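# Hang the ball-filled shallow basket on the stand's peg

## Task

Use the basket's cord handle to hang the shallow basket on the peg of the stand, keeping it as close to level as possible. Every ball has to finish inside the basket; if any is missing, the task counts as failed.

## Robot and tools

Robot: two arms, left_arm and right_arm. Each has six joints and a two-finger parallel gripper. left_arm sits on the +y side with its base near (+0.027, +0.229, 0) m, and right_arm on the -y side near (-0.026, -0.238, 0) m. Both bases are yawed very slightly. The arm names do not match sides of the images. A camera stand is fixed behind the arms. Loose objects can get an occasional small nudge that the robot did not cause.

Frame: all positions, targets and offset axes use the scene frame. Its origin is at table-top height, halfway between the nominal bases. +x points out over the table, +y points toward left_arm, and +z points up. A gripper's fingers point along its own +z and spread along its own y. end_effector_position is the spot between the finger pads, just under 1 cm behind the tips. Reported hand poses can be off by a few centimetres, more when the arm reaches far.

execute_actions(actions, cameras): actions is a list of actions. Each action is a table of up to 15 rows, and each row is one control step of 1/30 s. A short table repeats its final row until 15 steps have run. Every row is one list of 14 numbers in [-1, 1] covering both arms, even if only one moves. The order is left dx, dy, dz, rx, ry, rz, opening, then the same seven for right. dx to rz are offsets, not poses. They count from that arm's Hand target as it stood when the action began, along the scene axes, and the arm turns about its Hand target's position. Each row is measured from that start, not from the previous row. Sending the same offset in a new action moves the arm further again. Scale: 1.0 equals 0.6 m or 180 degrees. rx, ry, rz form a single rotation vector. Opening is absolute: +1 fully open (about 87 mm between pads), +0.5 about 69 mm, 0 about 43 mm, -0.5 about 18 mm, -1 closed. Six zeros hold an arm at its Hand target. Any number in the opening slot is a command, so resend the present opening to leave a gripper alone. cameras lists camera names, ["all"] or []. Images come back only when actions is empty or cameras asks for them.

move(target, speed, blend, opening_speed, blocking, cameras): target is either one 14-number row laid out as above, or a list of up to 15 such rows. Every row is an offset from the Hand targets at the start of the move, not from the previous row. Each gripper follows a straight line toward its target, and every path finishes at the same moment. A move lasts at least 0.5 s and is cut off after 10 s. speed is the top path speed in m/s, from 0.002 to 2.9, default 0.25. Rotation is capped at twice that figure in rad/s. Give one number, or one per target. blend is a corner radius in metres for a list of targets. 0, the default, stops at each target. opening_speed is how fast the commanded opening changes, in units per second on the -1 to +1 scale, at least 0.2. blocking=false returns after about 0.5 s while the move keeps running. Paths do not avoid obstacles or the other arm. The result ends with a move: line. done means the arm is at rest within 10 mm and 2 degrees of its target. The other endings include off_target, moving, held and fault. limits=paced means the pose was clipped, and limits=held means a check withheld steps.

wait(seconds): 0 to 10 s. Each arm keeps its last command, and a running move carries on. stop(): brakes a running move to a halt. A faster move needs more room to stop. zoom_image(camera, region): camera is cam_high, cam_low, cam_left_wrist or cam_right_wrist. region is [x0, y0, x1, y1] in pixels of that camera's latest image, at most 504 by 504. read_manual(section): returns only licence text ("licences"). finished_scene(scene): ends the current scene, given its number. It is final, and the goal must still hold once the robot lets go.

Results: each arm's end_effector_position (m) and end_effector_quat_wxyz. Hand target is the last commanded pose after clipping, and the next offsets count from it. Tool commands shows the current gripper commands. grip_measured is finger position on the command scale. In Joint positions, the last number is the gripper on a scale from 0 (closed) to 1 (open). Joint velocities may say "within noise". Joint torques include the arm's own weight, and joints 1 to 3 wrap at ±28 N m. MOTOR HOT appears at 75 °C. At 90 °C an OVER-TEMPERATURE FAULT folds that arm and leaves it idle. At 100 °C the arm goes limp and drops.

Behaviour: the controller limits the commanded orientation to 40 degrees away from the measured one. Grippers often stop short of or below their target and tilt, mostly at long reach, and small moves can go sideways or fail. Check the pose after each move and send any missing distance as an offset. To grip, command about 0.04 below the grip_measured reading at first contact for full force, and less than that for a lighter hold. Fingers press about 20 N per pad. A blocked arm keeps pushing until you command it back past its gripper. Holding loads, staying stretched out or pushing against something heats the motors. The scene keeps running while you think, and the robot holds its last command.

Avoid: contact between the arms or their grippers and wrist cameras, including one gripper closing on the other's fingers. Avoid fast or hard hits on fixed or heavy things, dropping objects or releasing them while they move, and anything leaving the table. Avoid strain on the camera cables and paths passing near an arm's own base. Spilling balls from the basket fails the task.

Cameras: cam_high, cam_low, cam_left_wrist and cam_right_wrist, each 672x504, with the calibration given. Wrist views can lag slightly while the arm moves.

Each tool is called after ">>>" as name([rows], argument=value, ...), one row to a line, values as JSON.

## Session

>>> execute_actions(actions=[])

>>> zoom_image(camera="cam_high", region=[230, 160, 510, 370])

>>> zoom_image(camera="cam_low", region=[280, 130, 500, 300])

Scene clock: 0.00 s.
left_arm: end_effector_position=(+0.4241, +0.2525, +0.0688) grip_measured=+1.000 end_effector_quat_wxyz=(+0.601, -0.050, +0.791, +0.103) | right_arm: end_effector_position=(+0.3639, -0.2311, +0.0615) grip_measured=+0.962 end_effector_quat_wxyz=(+0.596, -0.001, +0.802, +0.021)
Joint positions: left_arm=[-0.109 1.585 0.405 0.907 -0.297 0.025 1] | right_arm=[0.023 1.553 0.369 0.892 -0.036 0.023 0.981]
Joint velocities: within noise
Joint torques (N m): no reading
Heat: left arm: 30 °C; right arm: 35 °C.
Hand target: left_arm +0.4258, +0.2523, +0.0721; +0.604, -0.051, +0.789, +0.103 | right_arm +0.3645, -0.2311, +0.0624; +0.596, -0.001, +0.803, +0.021
Tool commands: left_gripper/opening=+1.0 right_gripper/opening=+1.0
camera_calibration:
cam_left_wrist: T_world_to_cam=[[0.22493, -0.969845, -0.0938434, 0.153385], [-0.896988, -0.168488, -0.408686, 0.470585], [0.380551, 0.176102, -0.907838, 0.0000933667], [0, 0, 0, 1]] pos_world=[0.387572, 0.228031, 0.2068]
cam_right_wrist: T_world_to_cam=[[0.0261987, -0.999041, -0.0350826, -0.239645], [-0.923456, -0.0107475, -0.383555, 0.377857], [0.38281, 0.0424459, -0.922852, 0.0705266], [0, 0, 0, 1]] pos_world=[0.328215, -0.238348, 0.201607]

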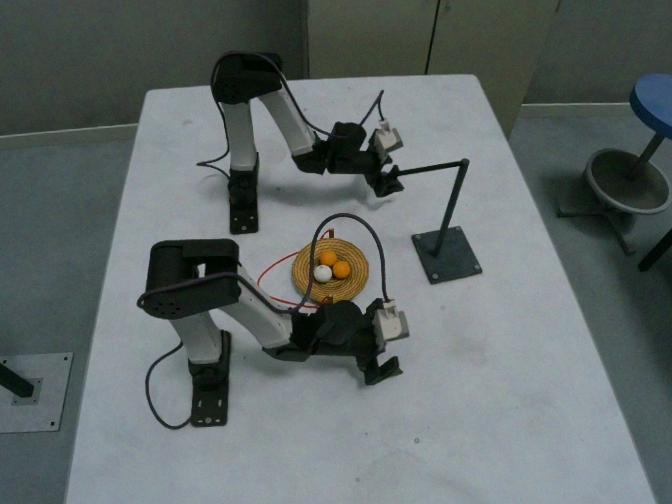

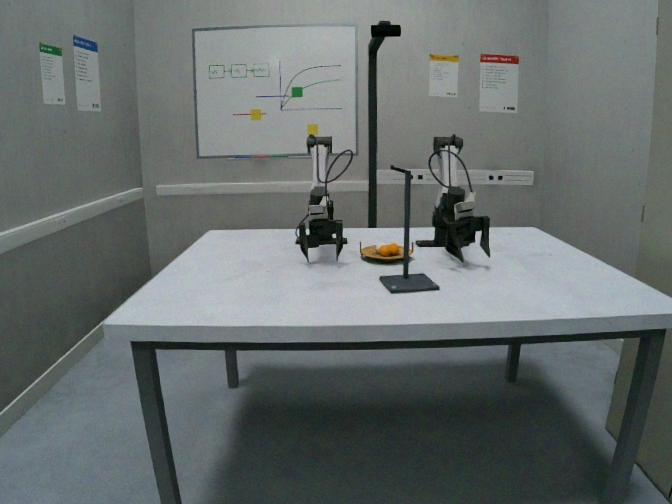

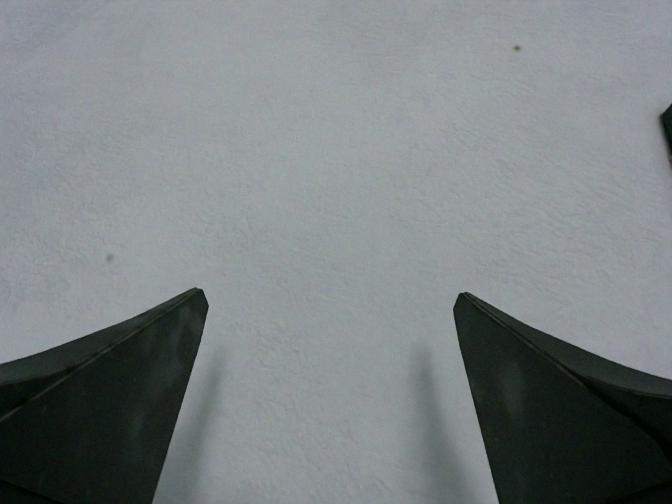

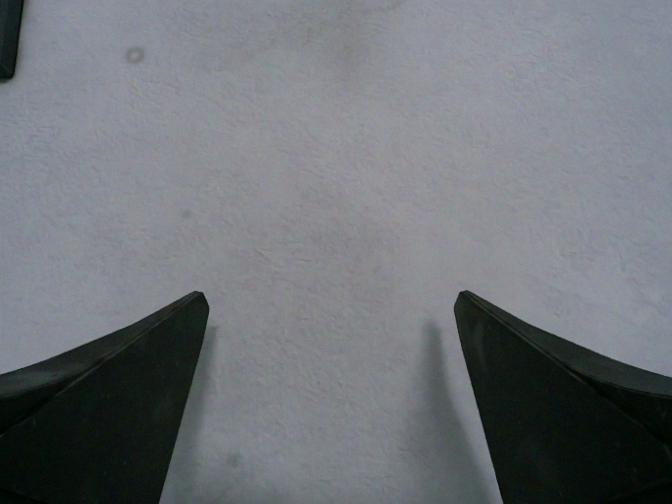

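Scaled by 1.800 from the camera's 672x504 image, which has a finer 960x720 frame.

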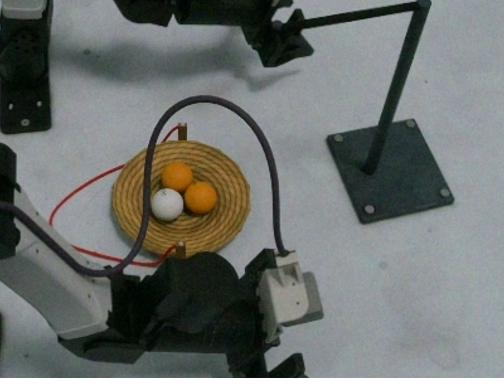

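Scaled by 2.291 from the camera's 672x504 image, which has a finer 960x720 frame.

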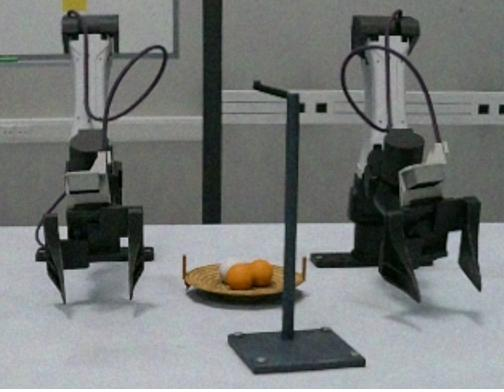

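>>> zoom_image(camera="cam_high", region=[360, 140, 490, 290])

>>> zoom_image(camera="cam_high", region=[245, 215, 385, 320])

>>> zoom_image(camera="cam_low", region=[340, 150, 460, 300])

Scaled by 3.360 from the camera's 672x504 image, which has a finer 960x720 frame.

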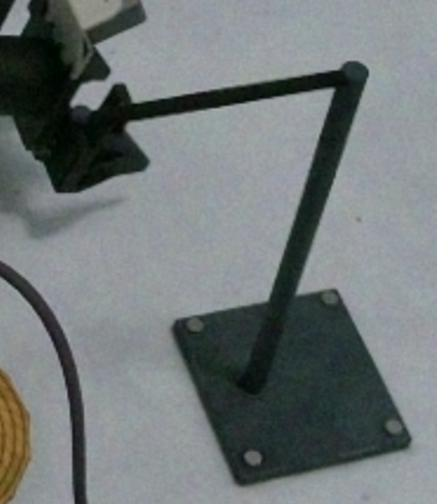

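Scaled by 3.600 from the camera's 672x504 image, which has a finer 960x720 frame.

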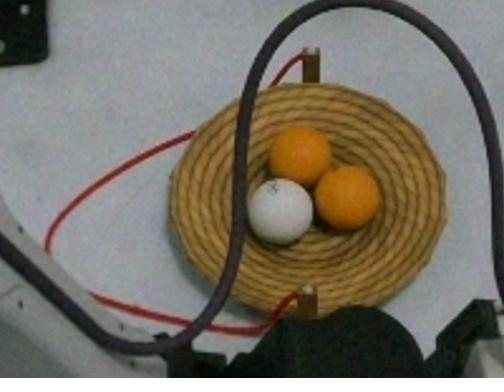

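Scaled by 3.360 from the camera's 672x504 image, which has a finer 960x720 frame.

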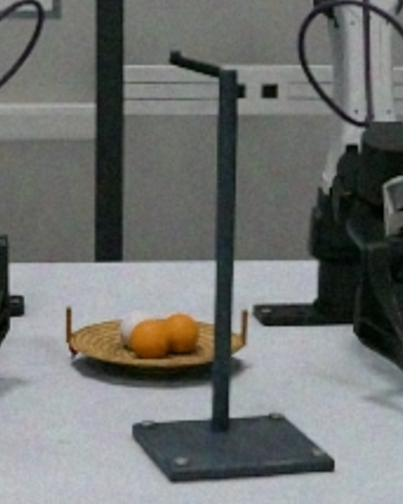

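>>> move([
  [-0.1,-0.05,0.2,0.1,0.12,-0.15,0,-0.08,-0.2,0.146,0,0,-0.1,0],
  [-0.376,-0.187,0.247,0.2925,0.3721,-0.4783,-0.1,-0.21,-0.455,0.146,0,0,-0.25,0],
], speed=0.25, blend=0.04, cameras=["cam_high","cam_low"])

>>> zoom_image(camera="cam_high", region=[240, 215, 380, 320])

>>> zoom_image(camera="cam_high", region=[360, 140, 490, 290])

Scene clock: 36.43 s.
left_arm: end_effector_position=(+0.2047, +0.1344, +0.2200) grip_measured=-0.100 end_effector_quat_wxyz=(+0.101, +0.732, +0.673, +0.024) | right_arm: end_effector_position=(+0.2325, -0.4951, +0.1358) grip_measured=+0.000 end_effector_quat_wxyz=(+0.545, +0.312, +0.752, -0.199)
Joint positions: left_arm=[-0.714 1.26 1.443 -1.546 -0.017 0.976 0.45] | right_arm=[-0.795 1.139 0.505 0.301 -0.07 0.019 0.5]
Joint torques (N m): left_arm=[-0.18 -4.19 4.63 0.73 -0.09 0.17] | right_arm=[-0.85 -2.26 10.04 2.57 0.07 -0.11]
Heat: left arm: 36 °C; right arm: 38 °C.
Hand target: left_arm +0.2002, +0.1401, +0.2203; +0.000, +0.741, +0.671, +0.000 | right_arm +0.2384, -0.5041, +0.1498; +0.559, +0.306, +0.742, -0.208
Off the commanded pose: left_arm 0.007 m, 12 deg | right_arm 0.018 m, 2 deg.
joint sent to its limit (left arm) — joint 4 (wrist pitch), lower limit. The joint targets are off in orientation, not in position.
move: off_target (left_arm, right_arm); target 2's new opening was sent with left_arm's hand 0.007 m and 12 deg from that target
Images, in order (width x height): cam_high 672x504, cam_low 672x504.

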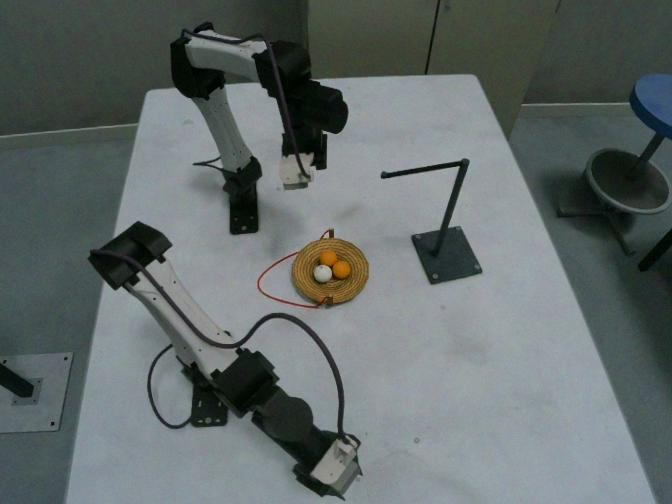

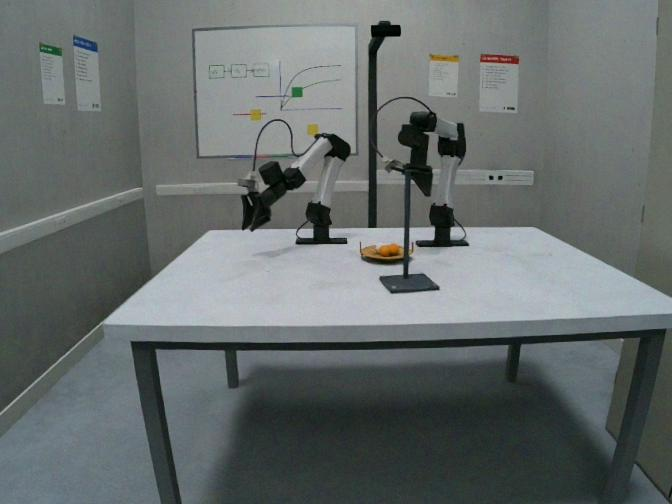

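Scaled by 3.600 from the camera's 672x504 image, which has a finer 960x720 frame.

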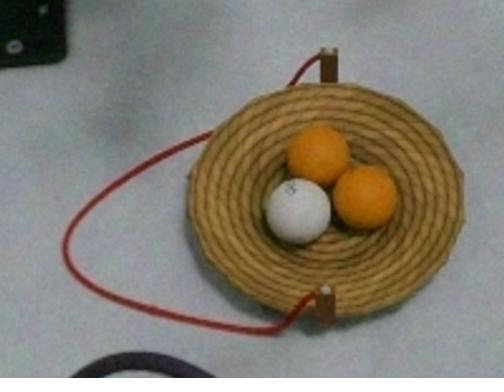

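Scaled by 3.360 from the camera's 672x504 image, which has a finer 960x720 frame.

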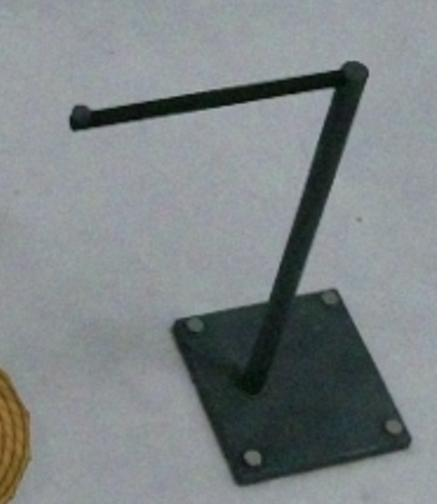

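>>> move([
  [-0.203,-0.267,-0.1,0,0,0,-0.2,0,0,0,0,0,0,0],
  [-0.203,-0.267,-0.25,0,0,0,-0.2,0,0,0,0,0,0,0],
], speed=0.25, blend=0.03, cameras=["cam_left_wrist"])

Scene clock: 61.33 s.
left_arm: end_effector_position=(+0.0820, -0.0186, +0.0770) grip_measured=-0.200 end_effector_quat_wxyz=(+0.006, +0.743, +0.670, +0.003) | right_arm: end_effector_position=(+0.2325, -0.4951, +0.1358) grip_measured=+0.000 end_effector_quat_wxyz=(+0.545, +0.312, +0.752, -0.199)
Joint positions: left_arm=[-1.44 1.664 1.226 -1.124 -0.011 0.269 0.4] | right_arm=[-0.795 1.139 0.505 0.301 -0.07 0.019 0.5]
Joint torques (N m): left_arm=[-0.21 -5.46 5.08 0.66 0.14 0] | right_arm=[-0.87 -1.94 10.04 2.59 0.03 -0.1]
Heat: left arm: 36 °C; right arm: 44 °C.
Hand target: left_arm +0.0783, -0.0200, +0.0702; -0.001, +0.741, +0.671, +0.000 | right_arm +0.2384, -0.5041, +0.1498; +0.559, +0.306, +0.742, -0.208
Off the commanded pose: left_arm 0.008 m, 1 deg | right_arm 0.018 m, 2 deg.
move: off_target (right_arm)
camera_calibration:
cam_left_wrist: T_world_to_cam=[[-0.995541, 0.0888303, -0.0317536, 0.0832077], [0.0319781, 0.634455, 0.772298, -0.0308283], [0.0887497, 0.767839, -0.634466, 0.199319], [0, 0, 0, 1]] pos_world=[0.0661329, -0.140877, 0.152912]
Images, in order (width x height): cam_left_wrist 672x504.

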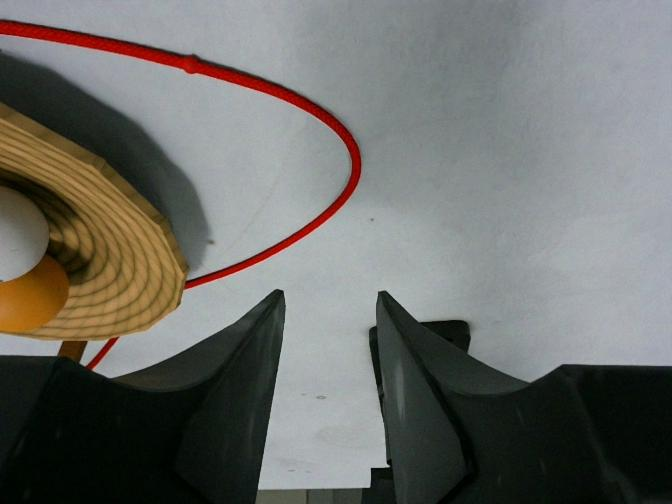

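>>> move([
  [-0.0155,0.018,-0.06,0,0,0,-0.3,0,0,0,0,0,0,0],
  [-0.0155,0.018,-0.11,0,0,0,-0.3,0,0,0,0,0,0,0],
], speed=[0.12,0.05], blend=0.01, cameras=["cam_left_wrist"])

Scene clock: 95.70 s.
left_arm: end_effector_position=(+0.0731, -0.0102, +0.0120) grip_measured=-0.300 end_effector_quat_wxyz=(+0.008, +0.742, +0.670, +0.001) | right_arm: end_effector_position=(+0.2326, -0.4952, +0.1359) grip_measured=+0.000 end_effector_quat_wxyz=(+0.545, +0.312, +0.752, -0.199)
Joint positions: left_arm=[-1.465 1.706 1 -0.852 -0.011 0.243 0.35] | right_arm=[-0.795 1.139 0.505 0.301 -0.07 0.019 0.5]
Joint torques (N m): left_arm=[-0.24 -5.04 4.48 0.67 0.14 0] | right_arm=[-0.99 -1.91 10.21 2.6 0.09 -0.07]
Heat: left arm: 37 °C; right arm: 48 °C.
Hand target: left_arm +0.0690, -0.0093, +0.0043; -0.001, +0.741, +0.671, +0.000 | right_arm +0.2384, -0.5041, +0.1498; +0.559, +0.306, +0.742, -0.208
Off the commanded pose: left_arm 0.009 m, 1 deg | right_arm 0.018 m, 2 deg.
move: off_target (right_arm)
camera_calibration:
cam_left_wrist: T_world_to_cam=[[-0.995593, 0.0879366, -0.0325991, 0.0715865], [0.0311899, 0.638267, 0.769183, 0.0145778], [0.0884462, 0.764776, -0.638197, 0.152444], [0, 0, 0, 1]] pos_world=[0.0573332, -0.132185, 0.0884098]
Images, in order (width x height): cam_left_wrist 672x504.

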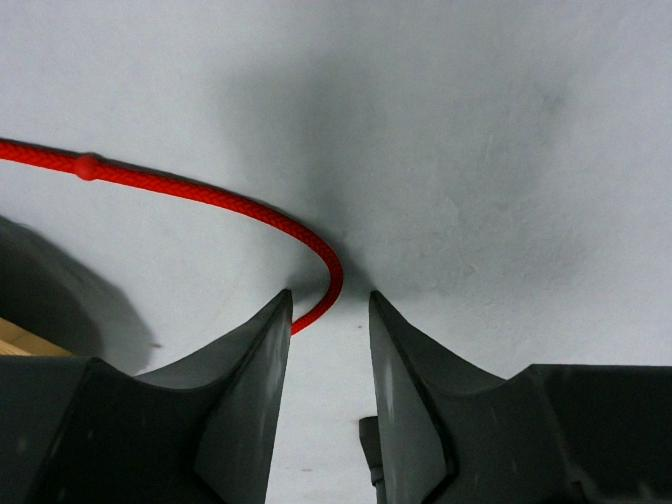

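>>> move(target=[0.0,0.005,0.002,0,0,0,-1,0,0,0,0,0,0,0], speed=0.05, opening_speed=0.8, cameras=["cam_left_wrist"])

Scene clock: 106.97 s.
left_arm: end_effector_position=(+0.0731, -0.0100, +0.0115) grip_measured=-0.889 end_effector_quat_wxyz=(+0.008, +0.742, +0.670, +0.001) | right_arm: end_effector_position=(+0.2326, -0.4952, +0.1359) grip_measured=+0.000 end_effector_quat_wxyz=(+0.545, +0.312, +0.752, -0.199)
Joint positions: left_arm=[-1.465 1.706 0.999 -0.85 -0.011 0.243 0.056] | right_arm=[-0.795 1.139 0.505 0.301 -0.07 0.019 0.5]
Joint torques (N m): left_arm=[-0.13 -6.12 3.89 0.64 0.14 0.02] | right_arm=[-0.84 -1.87 10.19 2.55 0.06 -0.14]
Heat: left arm: 37 °C; right arm: 49 °C.
Hand target: left_arm +0.0691, -0.0064, +0.0055; +0.000, +0.741, +0.671, +0.000 | right_arm +0.2384, -0.5041, +0.1498; +0.559, +0.306, +0.742, -0.208
Off the commanded pose: left_arm 0.008 m, 1 deg | right_arm 0.018 m, 2 deg.
move: off_target (right_arm)
camera_calibration:
cam_left_wrist: T_world_to_cam=[[-0.995593, 0.0879366, -0.0325991, 0.0714563], [0.0311899, 0.638267, 0.769183, 0.0147609], [0.0884462, 0.764776, -0.638197, 0.152044], [0, 0, 0, 1]] pos_world=[0.0572332, -0.131985, 0.0880098]
Images, in order (width x height): cam_left_wrist 672x504.

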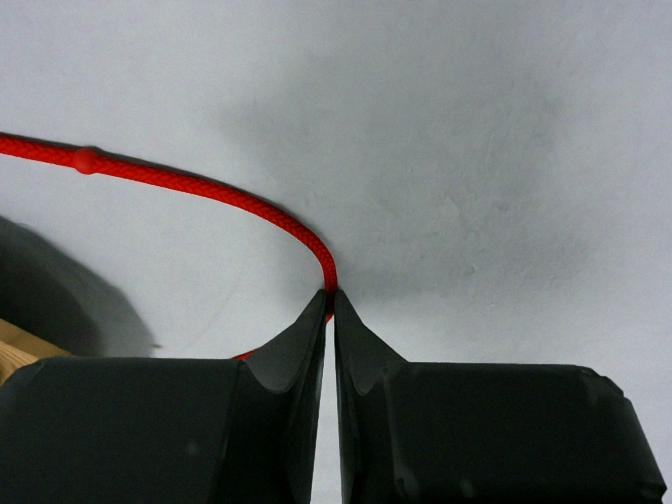

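>>> move([
  [0.10,0.002,0.19,0,0,0,-1,0,0,0,0,0,0,0],
  [0.218,0.016,0.325,-0.0138,-0.1382,0,-1,0,0,0,0,0,0,0],
  [0.277,0.019,0.433,-0.022,-0.221,0,-1,0,0,0,0,0,0,0],
  [0.277,0.019,0.56,-0.022,-0.221,0,-1,0,0,0,0,0,0,0],
], speed=[0.15,0.15,0.1,0.05], blend=[0.02,0.02,0.01,0], cameras=["cam_high","cam_low","cam_left_wrist"])

>>> zoom_image(camera="cam_low", region=[325, 130, 445, 280])

>>> zoom_image(camera="cam_high", region=[260, 150, 400, 310])

Scene clock: 125.63 s.
left_arm: end_effector_position=(+0.2342, +0.0019, +0.3284) grip_measured=-0.889 end_effector_quat_wxyz=(+0.283, +0.701, +0.619, +0.214) | right_arm: end_effector_position=(+0.2326, -0.4952, +0.1359) grip_measured=+0.000 end_effector_quat_wxyz=(+0.545, +0.312, +0.752, -0.199)
Joint positions: left_arm=[-1.265 1.604 2.011 -1.55 -0.604 0.598 0.056] | right_arm=[-0.795 1.139 0.505 0.301 -0.07 0.019 0.5]
Joint torques (N m): left_arm=[-0.32 -6.49 7.69 1.2 -0.58 0.21] | right_arm=[-0.98 -2.43 10.21 2.59 0.03 -0.02]
Heat: left arm: 37 °C; right arm: 50 °C.
Hand target: left_arm +0.2354, +0.0050, +0.3414; +0.253, +0.697, +0.631, +0.230 | right_arm +0.2384, -0.5041, +0.1499; +0.559, +0.306, +0.742, -0.208
Off the commanded pose: left_arm 0.014 m, 4 deg | right_arm 0.017 m, 2 deg.
joint sent to its limit (left arm) — joint 4 (wrist pitch), lower limit. The joint targets are off in orientation, not in position.
move: off_target (left_arm, right_arm)
camera_calibration:
cam_left_wrist: T_world_to_cam=[[-0.73671, 0.0563953, -0.673853, 0.391257], [-0.432135, 0.727217, 0.533306, -0.0557346], [0.520113, 0.684087, -0.511378, 0.188345], [0, 0, 0, 1]] pos_world=[0.166197, -0.110378, 0.389688]
Images, in order (width x height): cam_high 672x504, cam_low 672x504, cam_left_wrist 672x504.

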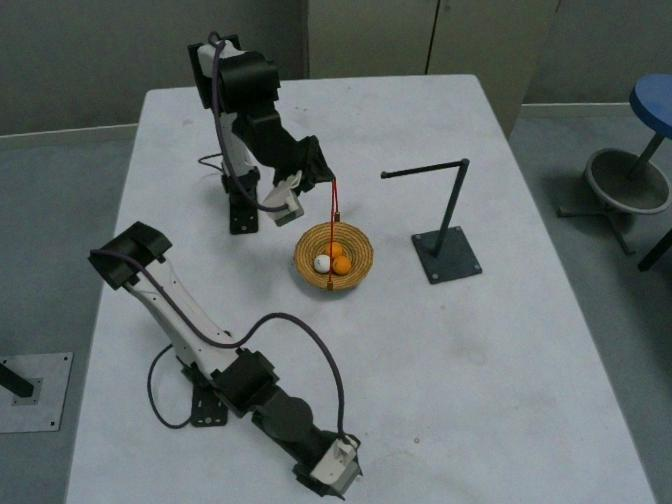

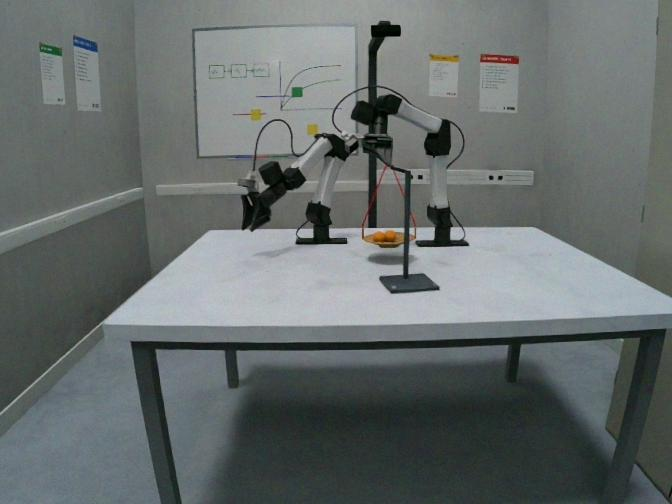

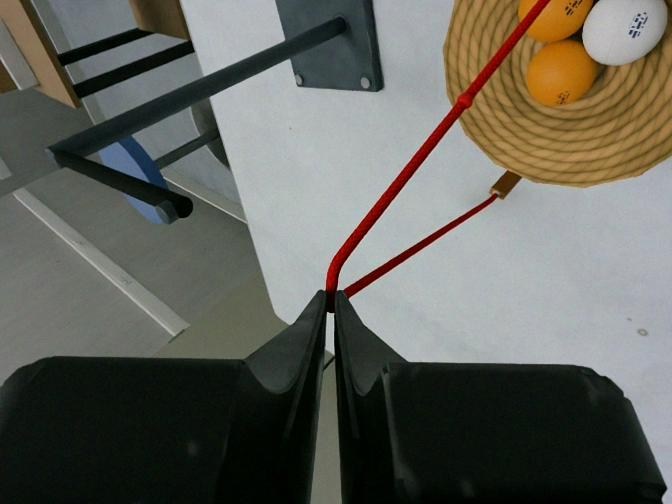

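Scaled by 3.360 from the camera's 672x504 image, which has a finer 960x720 frame.

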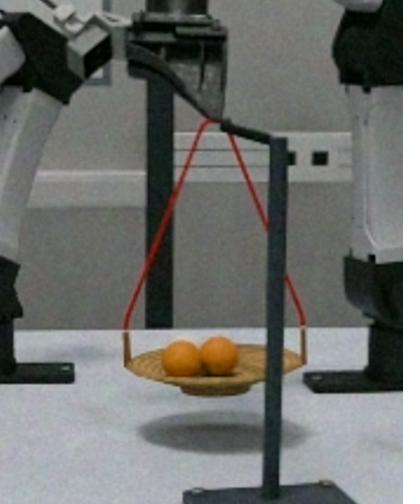

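Scaled by 3.150 from the camera's 672x504 image, which has a finer 960x720 frame.

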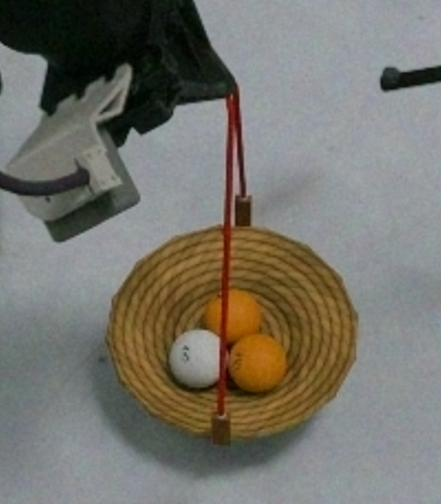

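>>> move([
  [0.01,0,0.06,0,0,0.02,-1,0,0,0,0,0,0,0],
  [0.107,0.0,0.075,0.0076,-0.0436,0.10,-1,0,0,0,0,0,0,0],
], speed=0.07, blend=0.02, cameras=["cam_high","cam_low","cam_left_wrist"])

>>> zoom_image(camera="cam_low", region=[345, 130, 445, 260])

>>> zoom_image(camera="cam_high", region=[310, 130, 480, 300])

Scene clock: 159.57 s.
left_arm: end_effector_position=(+0.2950, +0.0034, +0.3808) grip_measured=-0.889 end_effector_quat_wxyz=(+0.343, +0.597, +0.657, +0.307) | right_arm: end_effector_position=(+0.2326, -0.4952, +0.1359) grip_measured=+0.000 end_effector_quat_wxyz=(+0.545, +0.312, +0.752, -0.199)
Joint positions: left_arm=[-1.163 1.786 2.322 -1.555 -0.828 0.595 0.056] | right_arm=[-0.795 1.139 0.505 0.301 -0.07 0.019 0.5]
Joint torques (N m): left_arm=[0.65 -5.65 7.28 1.41 -0.69 -0.01] | right_arm=[-1.02 -2 10 2.58 0.09 -0.02]
Heat: left arm: 42 °C; right arm: 51 °C.
Hand target: left_arm +0.2995, +0.0050, +0.3865; +0.248, +0.575, +0.710, +0.321 | right_arm +0.2384, -0.5041, +0.1499; +0.559, +0.306, +0.742, -0.208
Off the commanded pose: left_arm 0.007 m, 13 deg | right_arm 0.018 m, 2 deg.
joint sent to its limit (left arm) — joint 4 (wrist pitch), lower limit. The joint targets are off in orientation, not in position.
move: off_target (left_arm, right_arm)
camera_calibration:
cam_left_wrist: T_world_to_cam=[[-0.55724, -0.11237, -0.822713, 0.475463], [-0.68041, 0.629708, 0.374847, 0.0753511], [0.475947, 0.768662, -0.427356, 0.163195], [0, 0, 0, 1]] pos_world=[0.238545, -0.119463, 0.432667]
Images, in order (width x height): cam_high 672x504, cam_low 672x504, cam_left_wrist 672x504.

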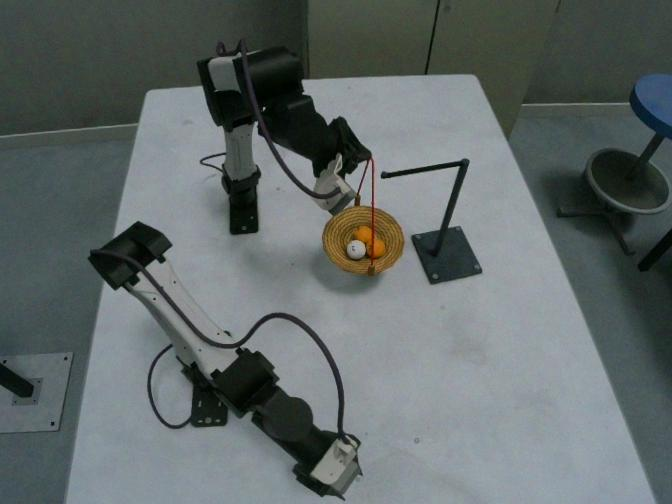

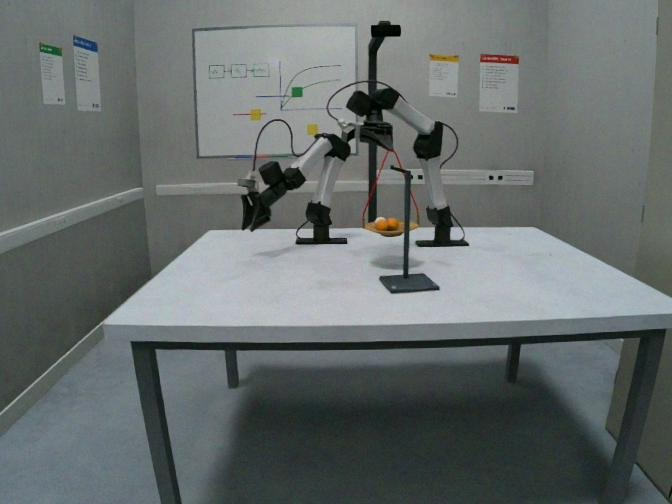

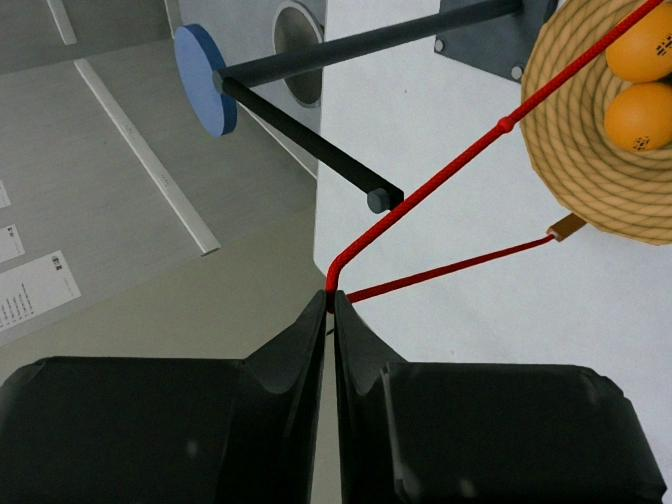

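Scaled by 3.877 from the camera's 672x504 image, which has a finer 960x720 frame.

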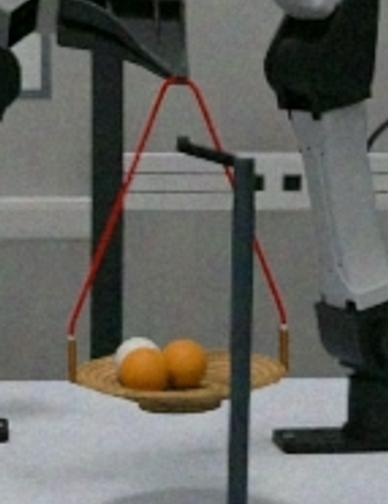

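Scaled by 2.965 from the camera's 672x504 image, which has a finer 960x720 frame.

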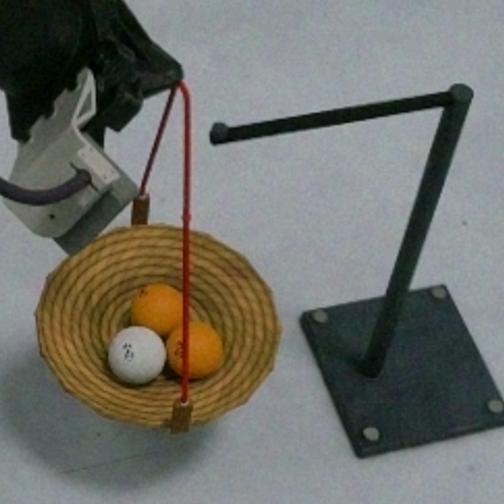

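>>> move(target=[0.135,0.026,-0.018,0,0,0.028,-1,0,0,0,0,0,0,0], speed=0.07, cameras=["cam_high","cam_low","cam_left_wrist"])

>>> zoom_image(camera="cam_low", region=[345, 130, 445, 260])

>>> zoom_image(camera="cam_high", region=[350, 130, 490, 230])

Scene clock: 180.53 s.
left_arm: end_effector_position=(+0.3765, +0.0217, +0.3750) grip_measured=-0.889 end_effector_quat_wxyz=(+0.313, +0.549, +0.696, +0.342) | right_arm: end_effector_position=(+0.2326, -0.4952, +0.1359) grip_measured=+0.000 end_effector_quat_wxyz=(+0.545, +0.312, +0.752, -0.199)
Joint positions: left_arm=[-0.935 2.022 2.618 -1.555 -0.799 0.701 0.056] | right_arm=[-0.795 1.139 0.505 0.301 -0.07 0.019 0.5]
Joint torques (N m): left_arm=[0.61 -7.36 7.09 1.5 -0.36 0.22] | right_arm=[-0.81 -2.09 10.02 2.63 0.05 -0.06]
Heat: left arm: 42 °C; right arm: 52 °C.
Hand target: left_arm +0.3805, +0.0206, +0.3756; +0.234, +0.543, +0.735, +0.331 | right_arm +0.2384, -0.5041, +0.1499; +0.559, +0.306, +0.742, -0.208
Off the commanded pose: left_arm 0.004 m, 10 deg | right_arm 0.018 m, 2 deg.
joint sent to its limit (left arm) — joint 4 (wrist pitch), lower limit. The joint targets are off in orientation, not in position.
move: off_target (left_arm, right_arm)
camera_calibration:
cam_left_wrist: T_world_to_cam=[[-0.532167, -0.174873, -0.828383, 0.512272], [-0.768292, 0.510823, 0.385729, 0.153024], [0.355704, 0.841712, -0.406197, 0.143646], [0, 0, 0, 1]] pos_world=[0.339086, -0.109494, 0.423681]
Images, in order (width x height): cam_high 672x504, cam_low 672x504, cam_left_wrist 672x504.

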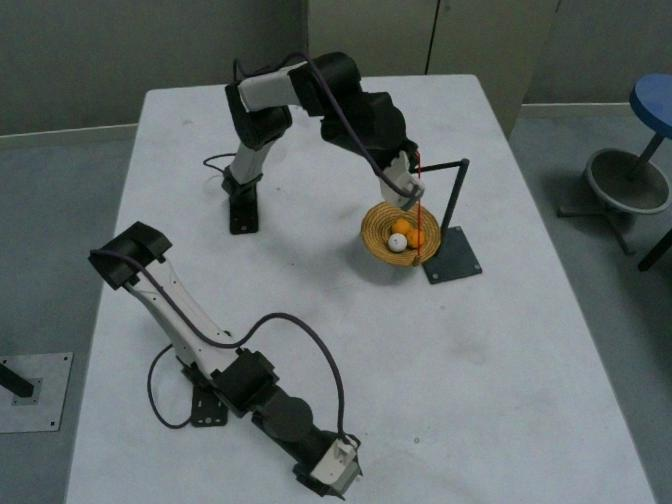

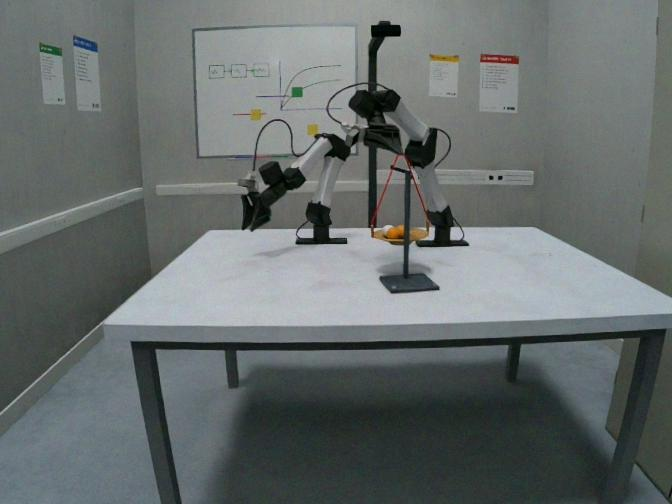

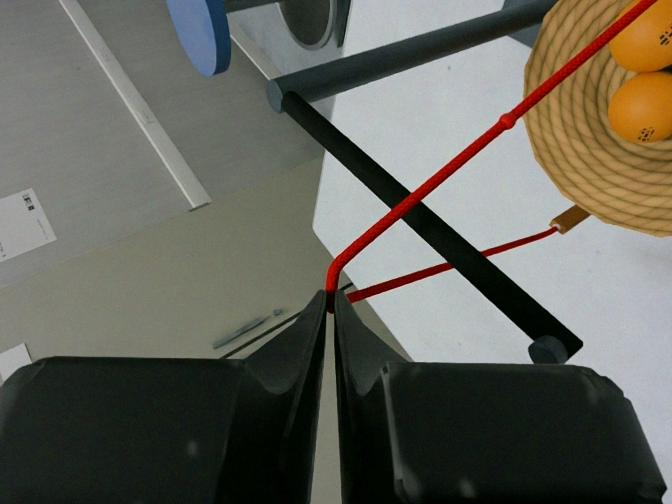

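Scaled by 3.877 from the camera's 672x504 image, which has a finer 960x720 frame.

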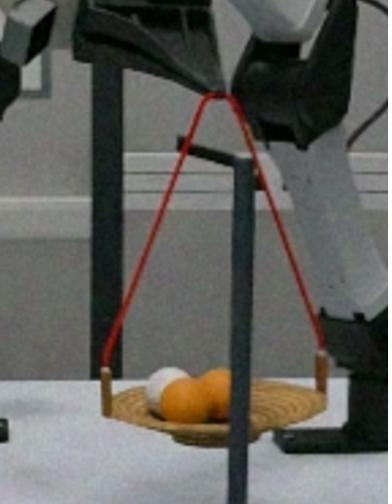

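Scaled by 3.600 from the camera's 672x504 image, which has a finer 960x720 frame.

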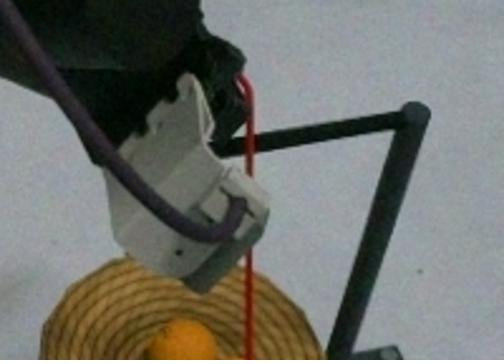

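>>> move(target=[-0.006,-0.018,-0.025,0,0,0,-1,0,0,0,0,0,0,0], speed=0.05, cameras=["cam_high","cam_low","cam_left_wrist"])

>>> zoom_image(camera="cam_low", region=[375, 145, 435, 195])

>>> zoom_image(camera="cam_high", region=[350, 130, 490, 230])

Scene clock: 195.33 s.
left_arm: end_effector_position=(+0.3746, +0.0157, +0.3711) grip_measured=-0.889 end_effector_quat_wxyz=(+0.316, +0.545, +0.700, +0.336) | right_arm: end_effector_position=(+0.2326, -0.4952, +0.1359) grip_measured=+0.000 end_effector_quat_wxyz=(+0.545, +0.312, +0.752, -0.199)
Joint positions: left_arm=[-0.947 2.03 2.618 -1.555 -0.799 0.671 0.056] | right_arm=[-0.795 1.139 0.505 0.301 -0.07 0.019 0.5]
Joint torques (N m): left_arm=[-0.27 -7.16 3.95 1.5 -0.43 -0.03] | right_arm=[-0.92 -1.96 10.18 2.59 0.08 -0.04]
Heat: left arm: 41 °C; right arm: 52 °C.
Hand target: left_arm +0.3769, +0.0099, +0.3606; +0.234, +0.543, +0.735, +0.331 | right_arm +0.2384, -0.5041, +0.1498; +0.559, +0.306, +0.742, -0.208
Off the commanded pose: left_arm 0.012 m, 10 deg | right_arm 0.018 m, 2 deg.
joint sent to its limit (left arm) — joint 4 (wrist pitch), lower limit. The joint targets are off in orientation, not in position.
move: off_target (left_arm, right_arm)
camera_calibration:
cam_left_wrist: T_world_to_cam=[[-0.532302, -0.192786, -0.824311, 0.50572], [-0.770465, 0.513787, 0.377368, 0.160001], [0.350769, 0.835976, -0.422025, 0.155628], [0, 0, 0, 1]] pos_world=[0.337882, -0.114812, 0.42217]
Images, in order (width x height): cam_high 672x504, cam_low 672x504, cam_left_wrist 672x504.

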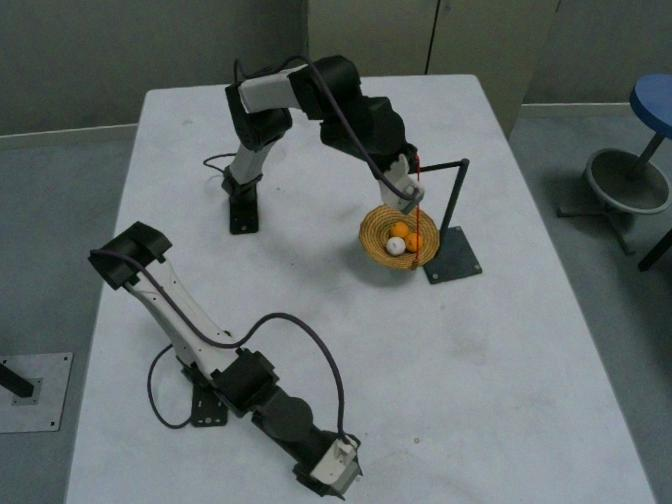

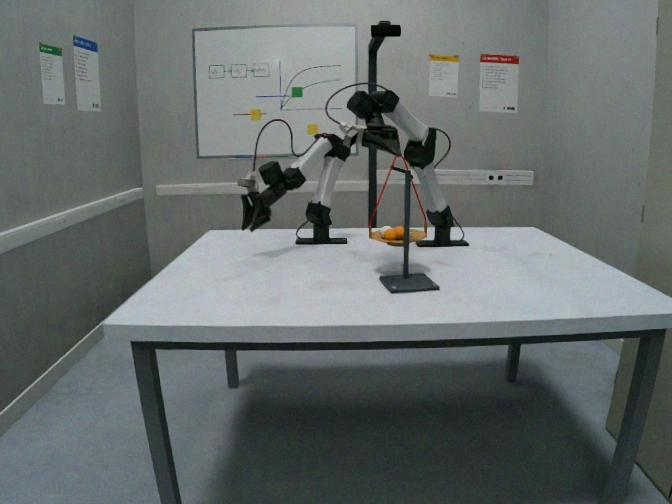

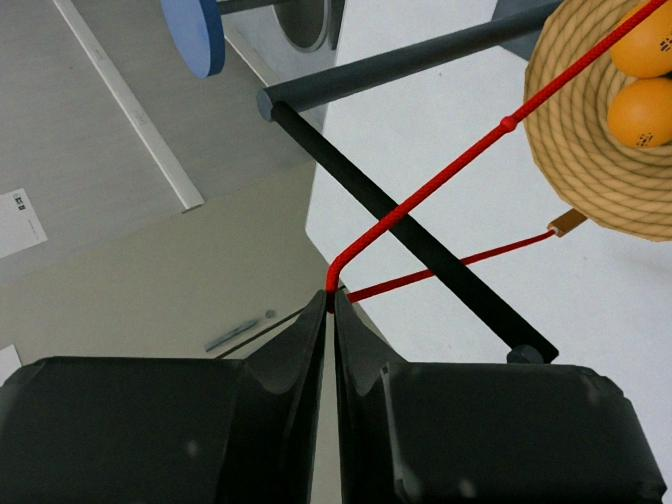

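Scaled by 8.400 from the camera's 672x504 image, which has a finer 960x720 frame.

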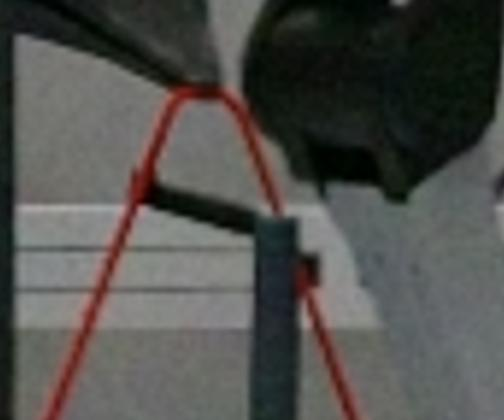

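Scaled by 3.600 from the camera's 672x504 image, which has a finer 960x720 frame.

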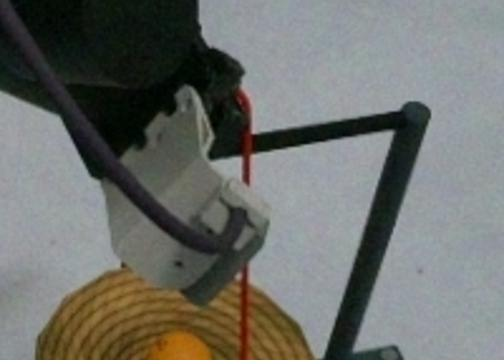

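>>> move(target=[-0.002,-0.006,-0.028,0,0,0,-1,0,0,0,0,0,0,0], speed=0.05, cameras=["cam_high","cam_low","cam_left_wrist"])

>>> zoom_image(camera="cam_low", region=[375, 145, 435, 195])

>>> zoom_image(camera="cam_high", region=[350, 130, 490, 230])

Scene clock: 202.73 s.
left_arm: end_effector_position=(+0.3745, +0.0116, +0.3529) grip_measured=-0.889 end_effector_quat_wxyz=(+0.298, +0.544, +0.710, +0.334) | right_arm: end_effector_position=(+0.2326, -0.4952, +0.1359) grip_measured=+0.000 end_effector_quat_wxyz=(+0.545, +0.312, +0.752, -0.199)
Joint positions: left_arm=[-0.95 2.038 2.565 -1.555 -0.796 0.626 0.056] | right_arm=[-0.795 1.139 0.505 0.301 -0.07 0.019 0.5]
Joint torques (N m): left_arm=[-0.29 -7.69 4.42 1.4 -0.38 -0.02] | right_arm=[-0.77 -1.7 10.14 2.5 0.06 -0.03]
Heat: left arm: 40 °C; right arm: 53 °C.
Hand target: left_arm +0.3757, +0.0062, +0.3439; +0.234, +0.543, +0.735, +0.331 | right_arm +0.2384, -0.5041, +0.1498; +0.559, +0.306, +0.742, -0.208
Off the commanded pose: left_arm 0.011 m, 8 deg | right_arm 0.017 m, 2 deg.
joint sent to its limit (left arm) — joint 4 (wrist pitch), lower limit. The joint targets are off in orientation, not in position.
move: off_target (left_arm, right_arm)
camera_calibration:
cam_left_wrist: T_world_to_cam=[[-0.555504, -0.195735, -0.808148, 0.492985], [-0.768363, 0.492355, 0.408907, 0.157185], [0.317858, 0.848101, -0.4239, 0.164229], [0, 0, 0, 1]] pos_world=[0.342429, -0.120179, 0.403747]
Images, in order (width x height): cam_high 672x504, cam_low 672x504, cam_left_wrist 672x504.

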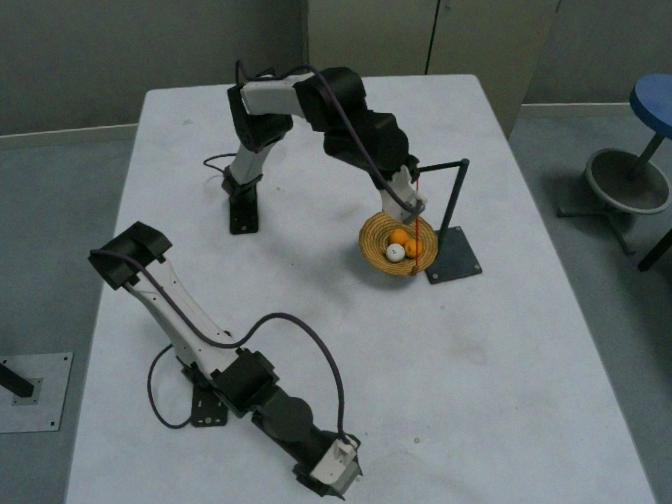

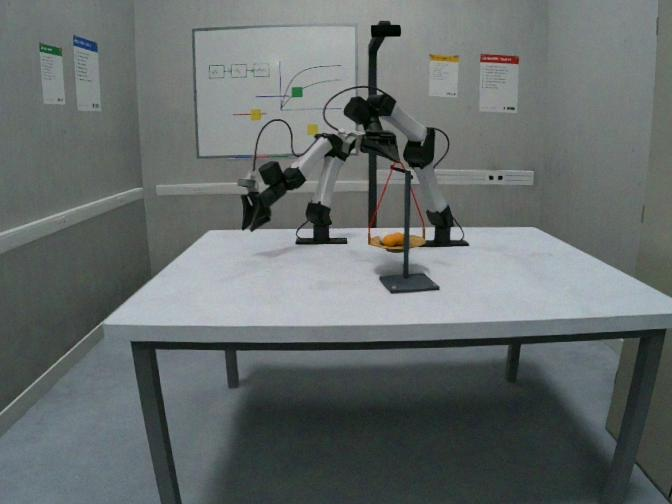

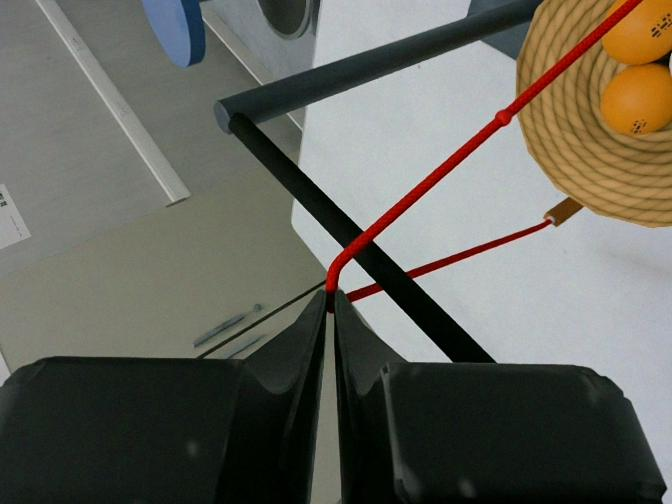

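Scaled by 8.400 from the camera's 672x504 image, which has a finer 960x720 frame.

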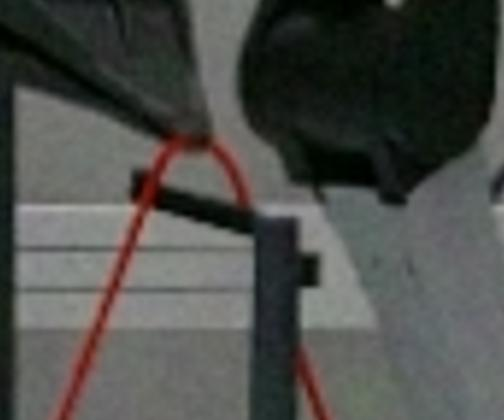

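Scaled by 3.600 from the camera's 672x504 image, which has a finer 960x720 frame.

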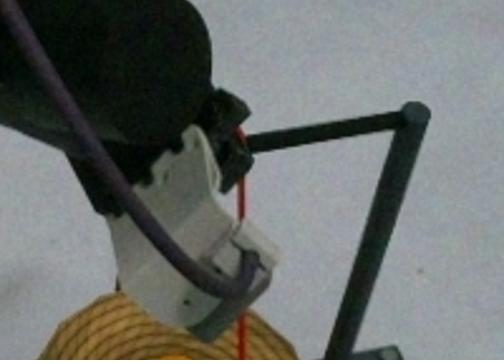

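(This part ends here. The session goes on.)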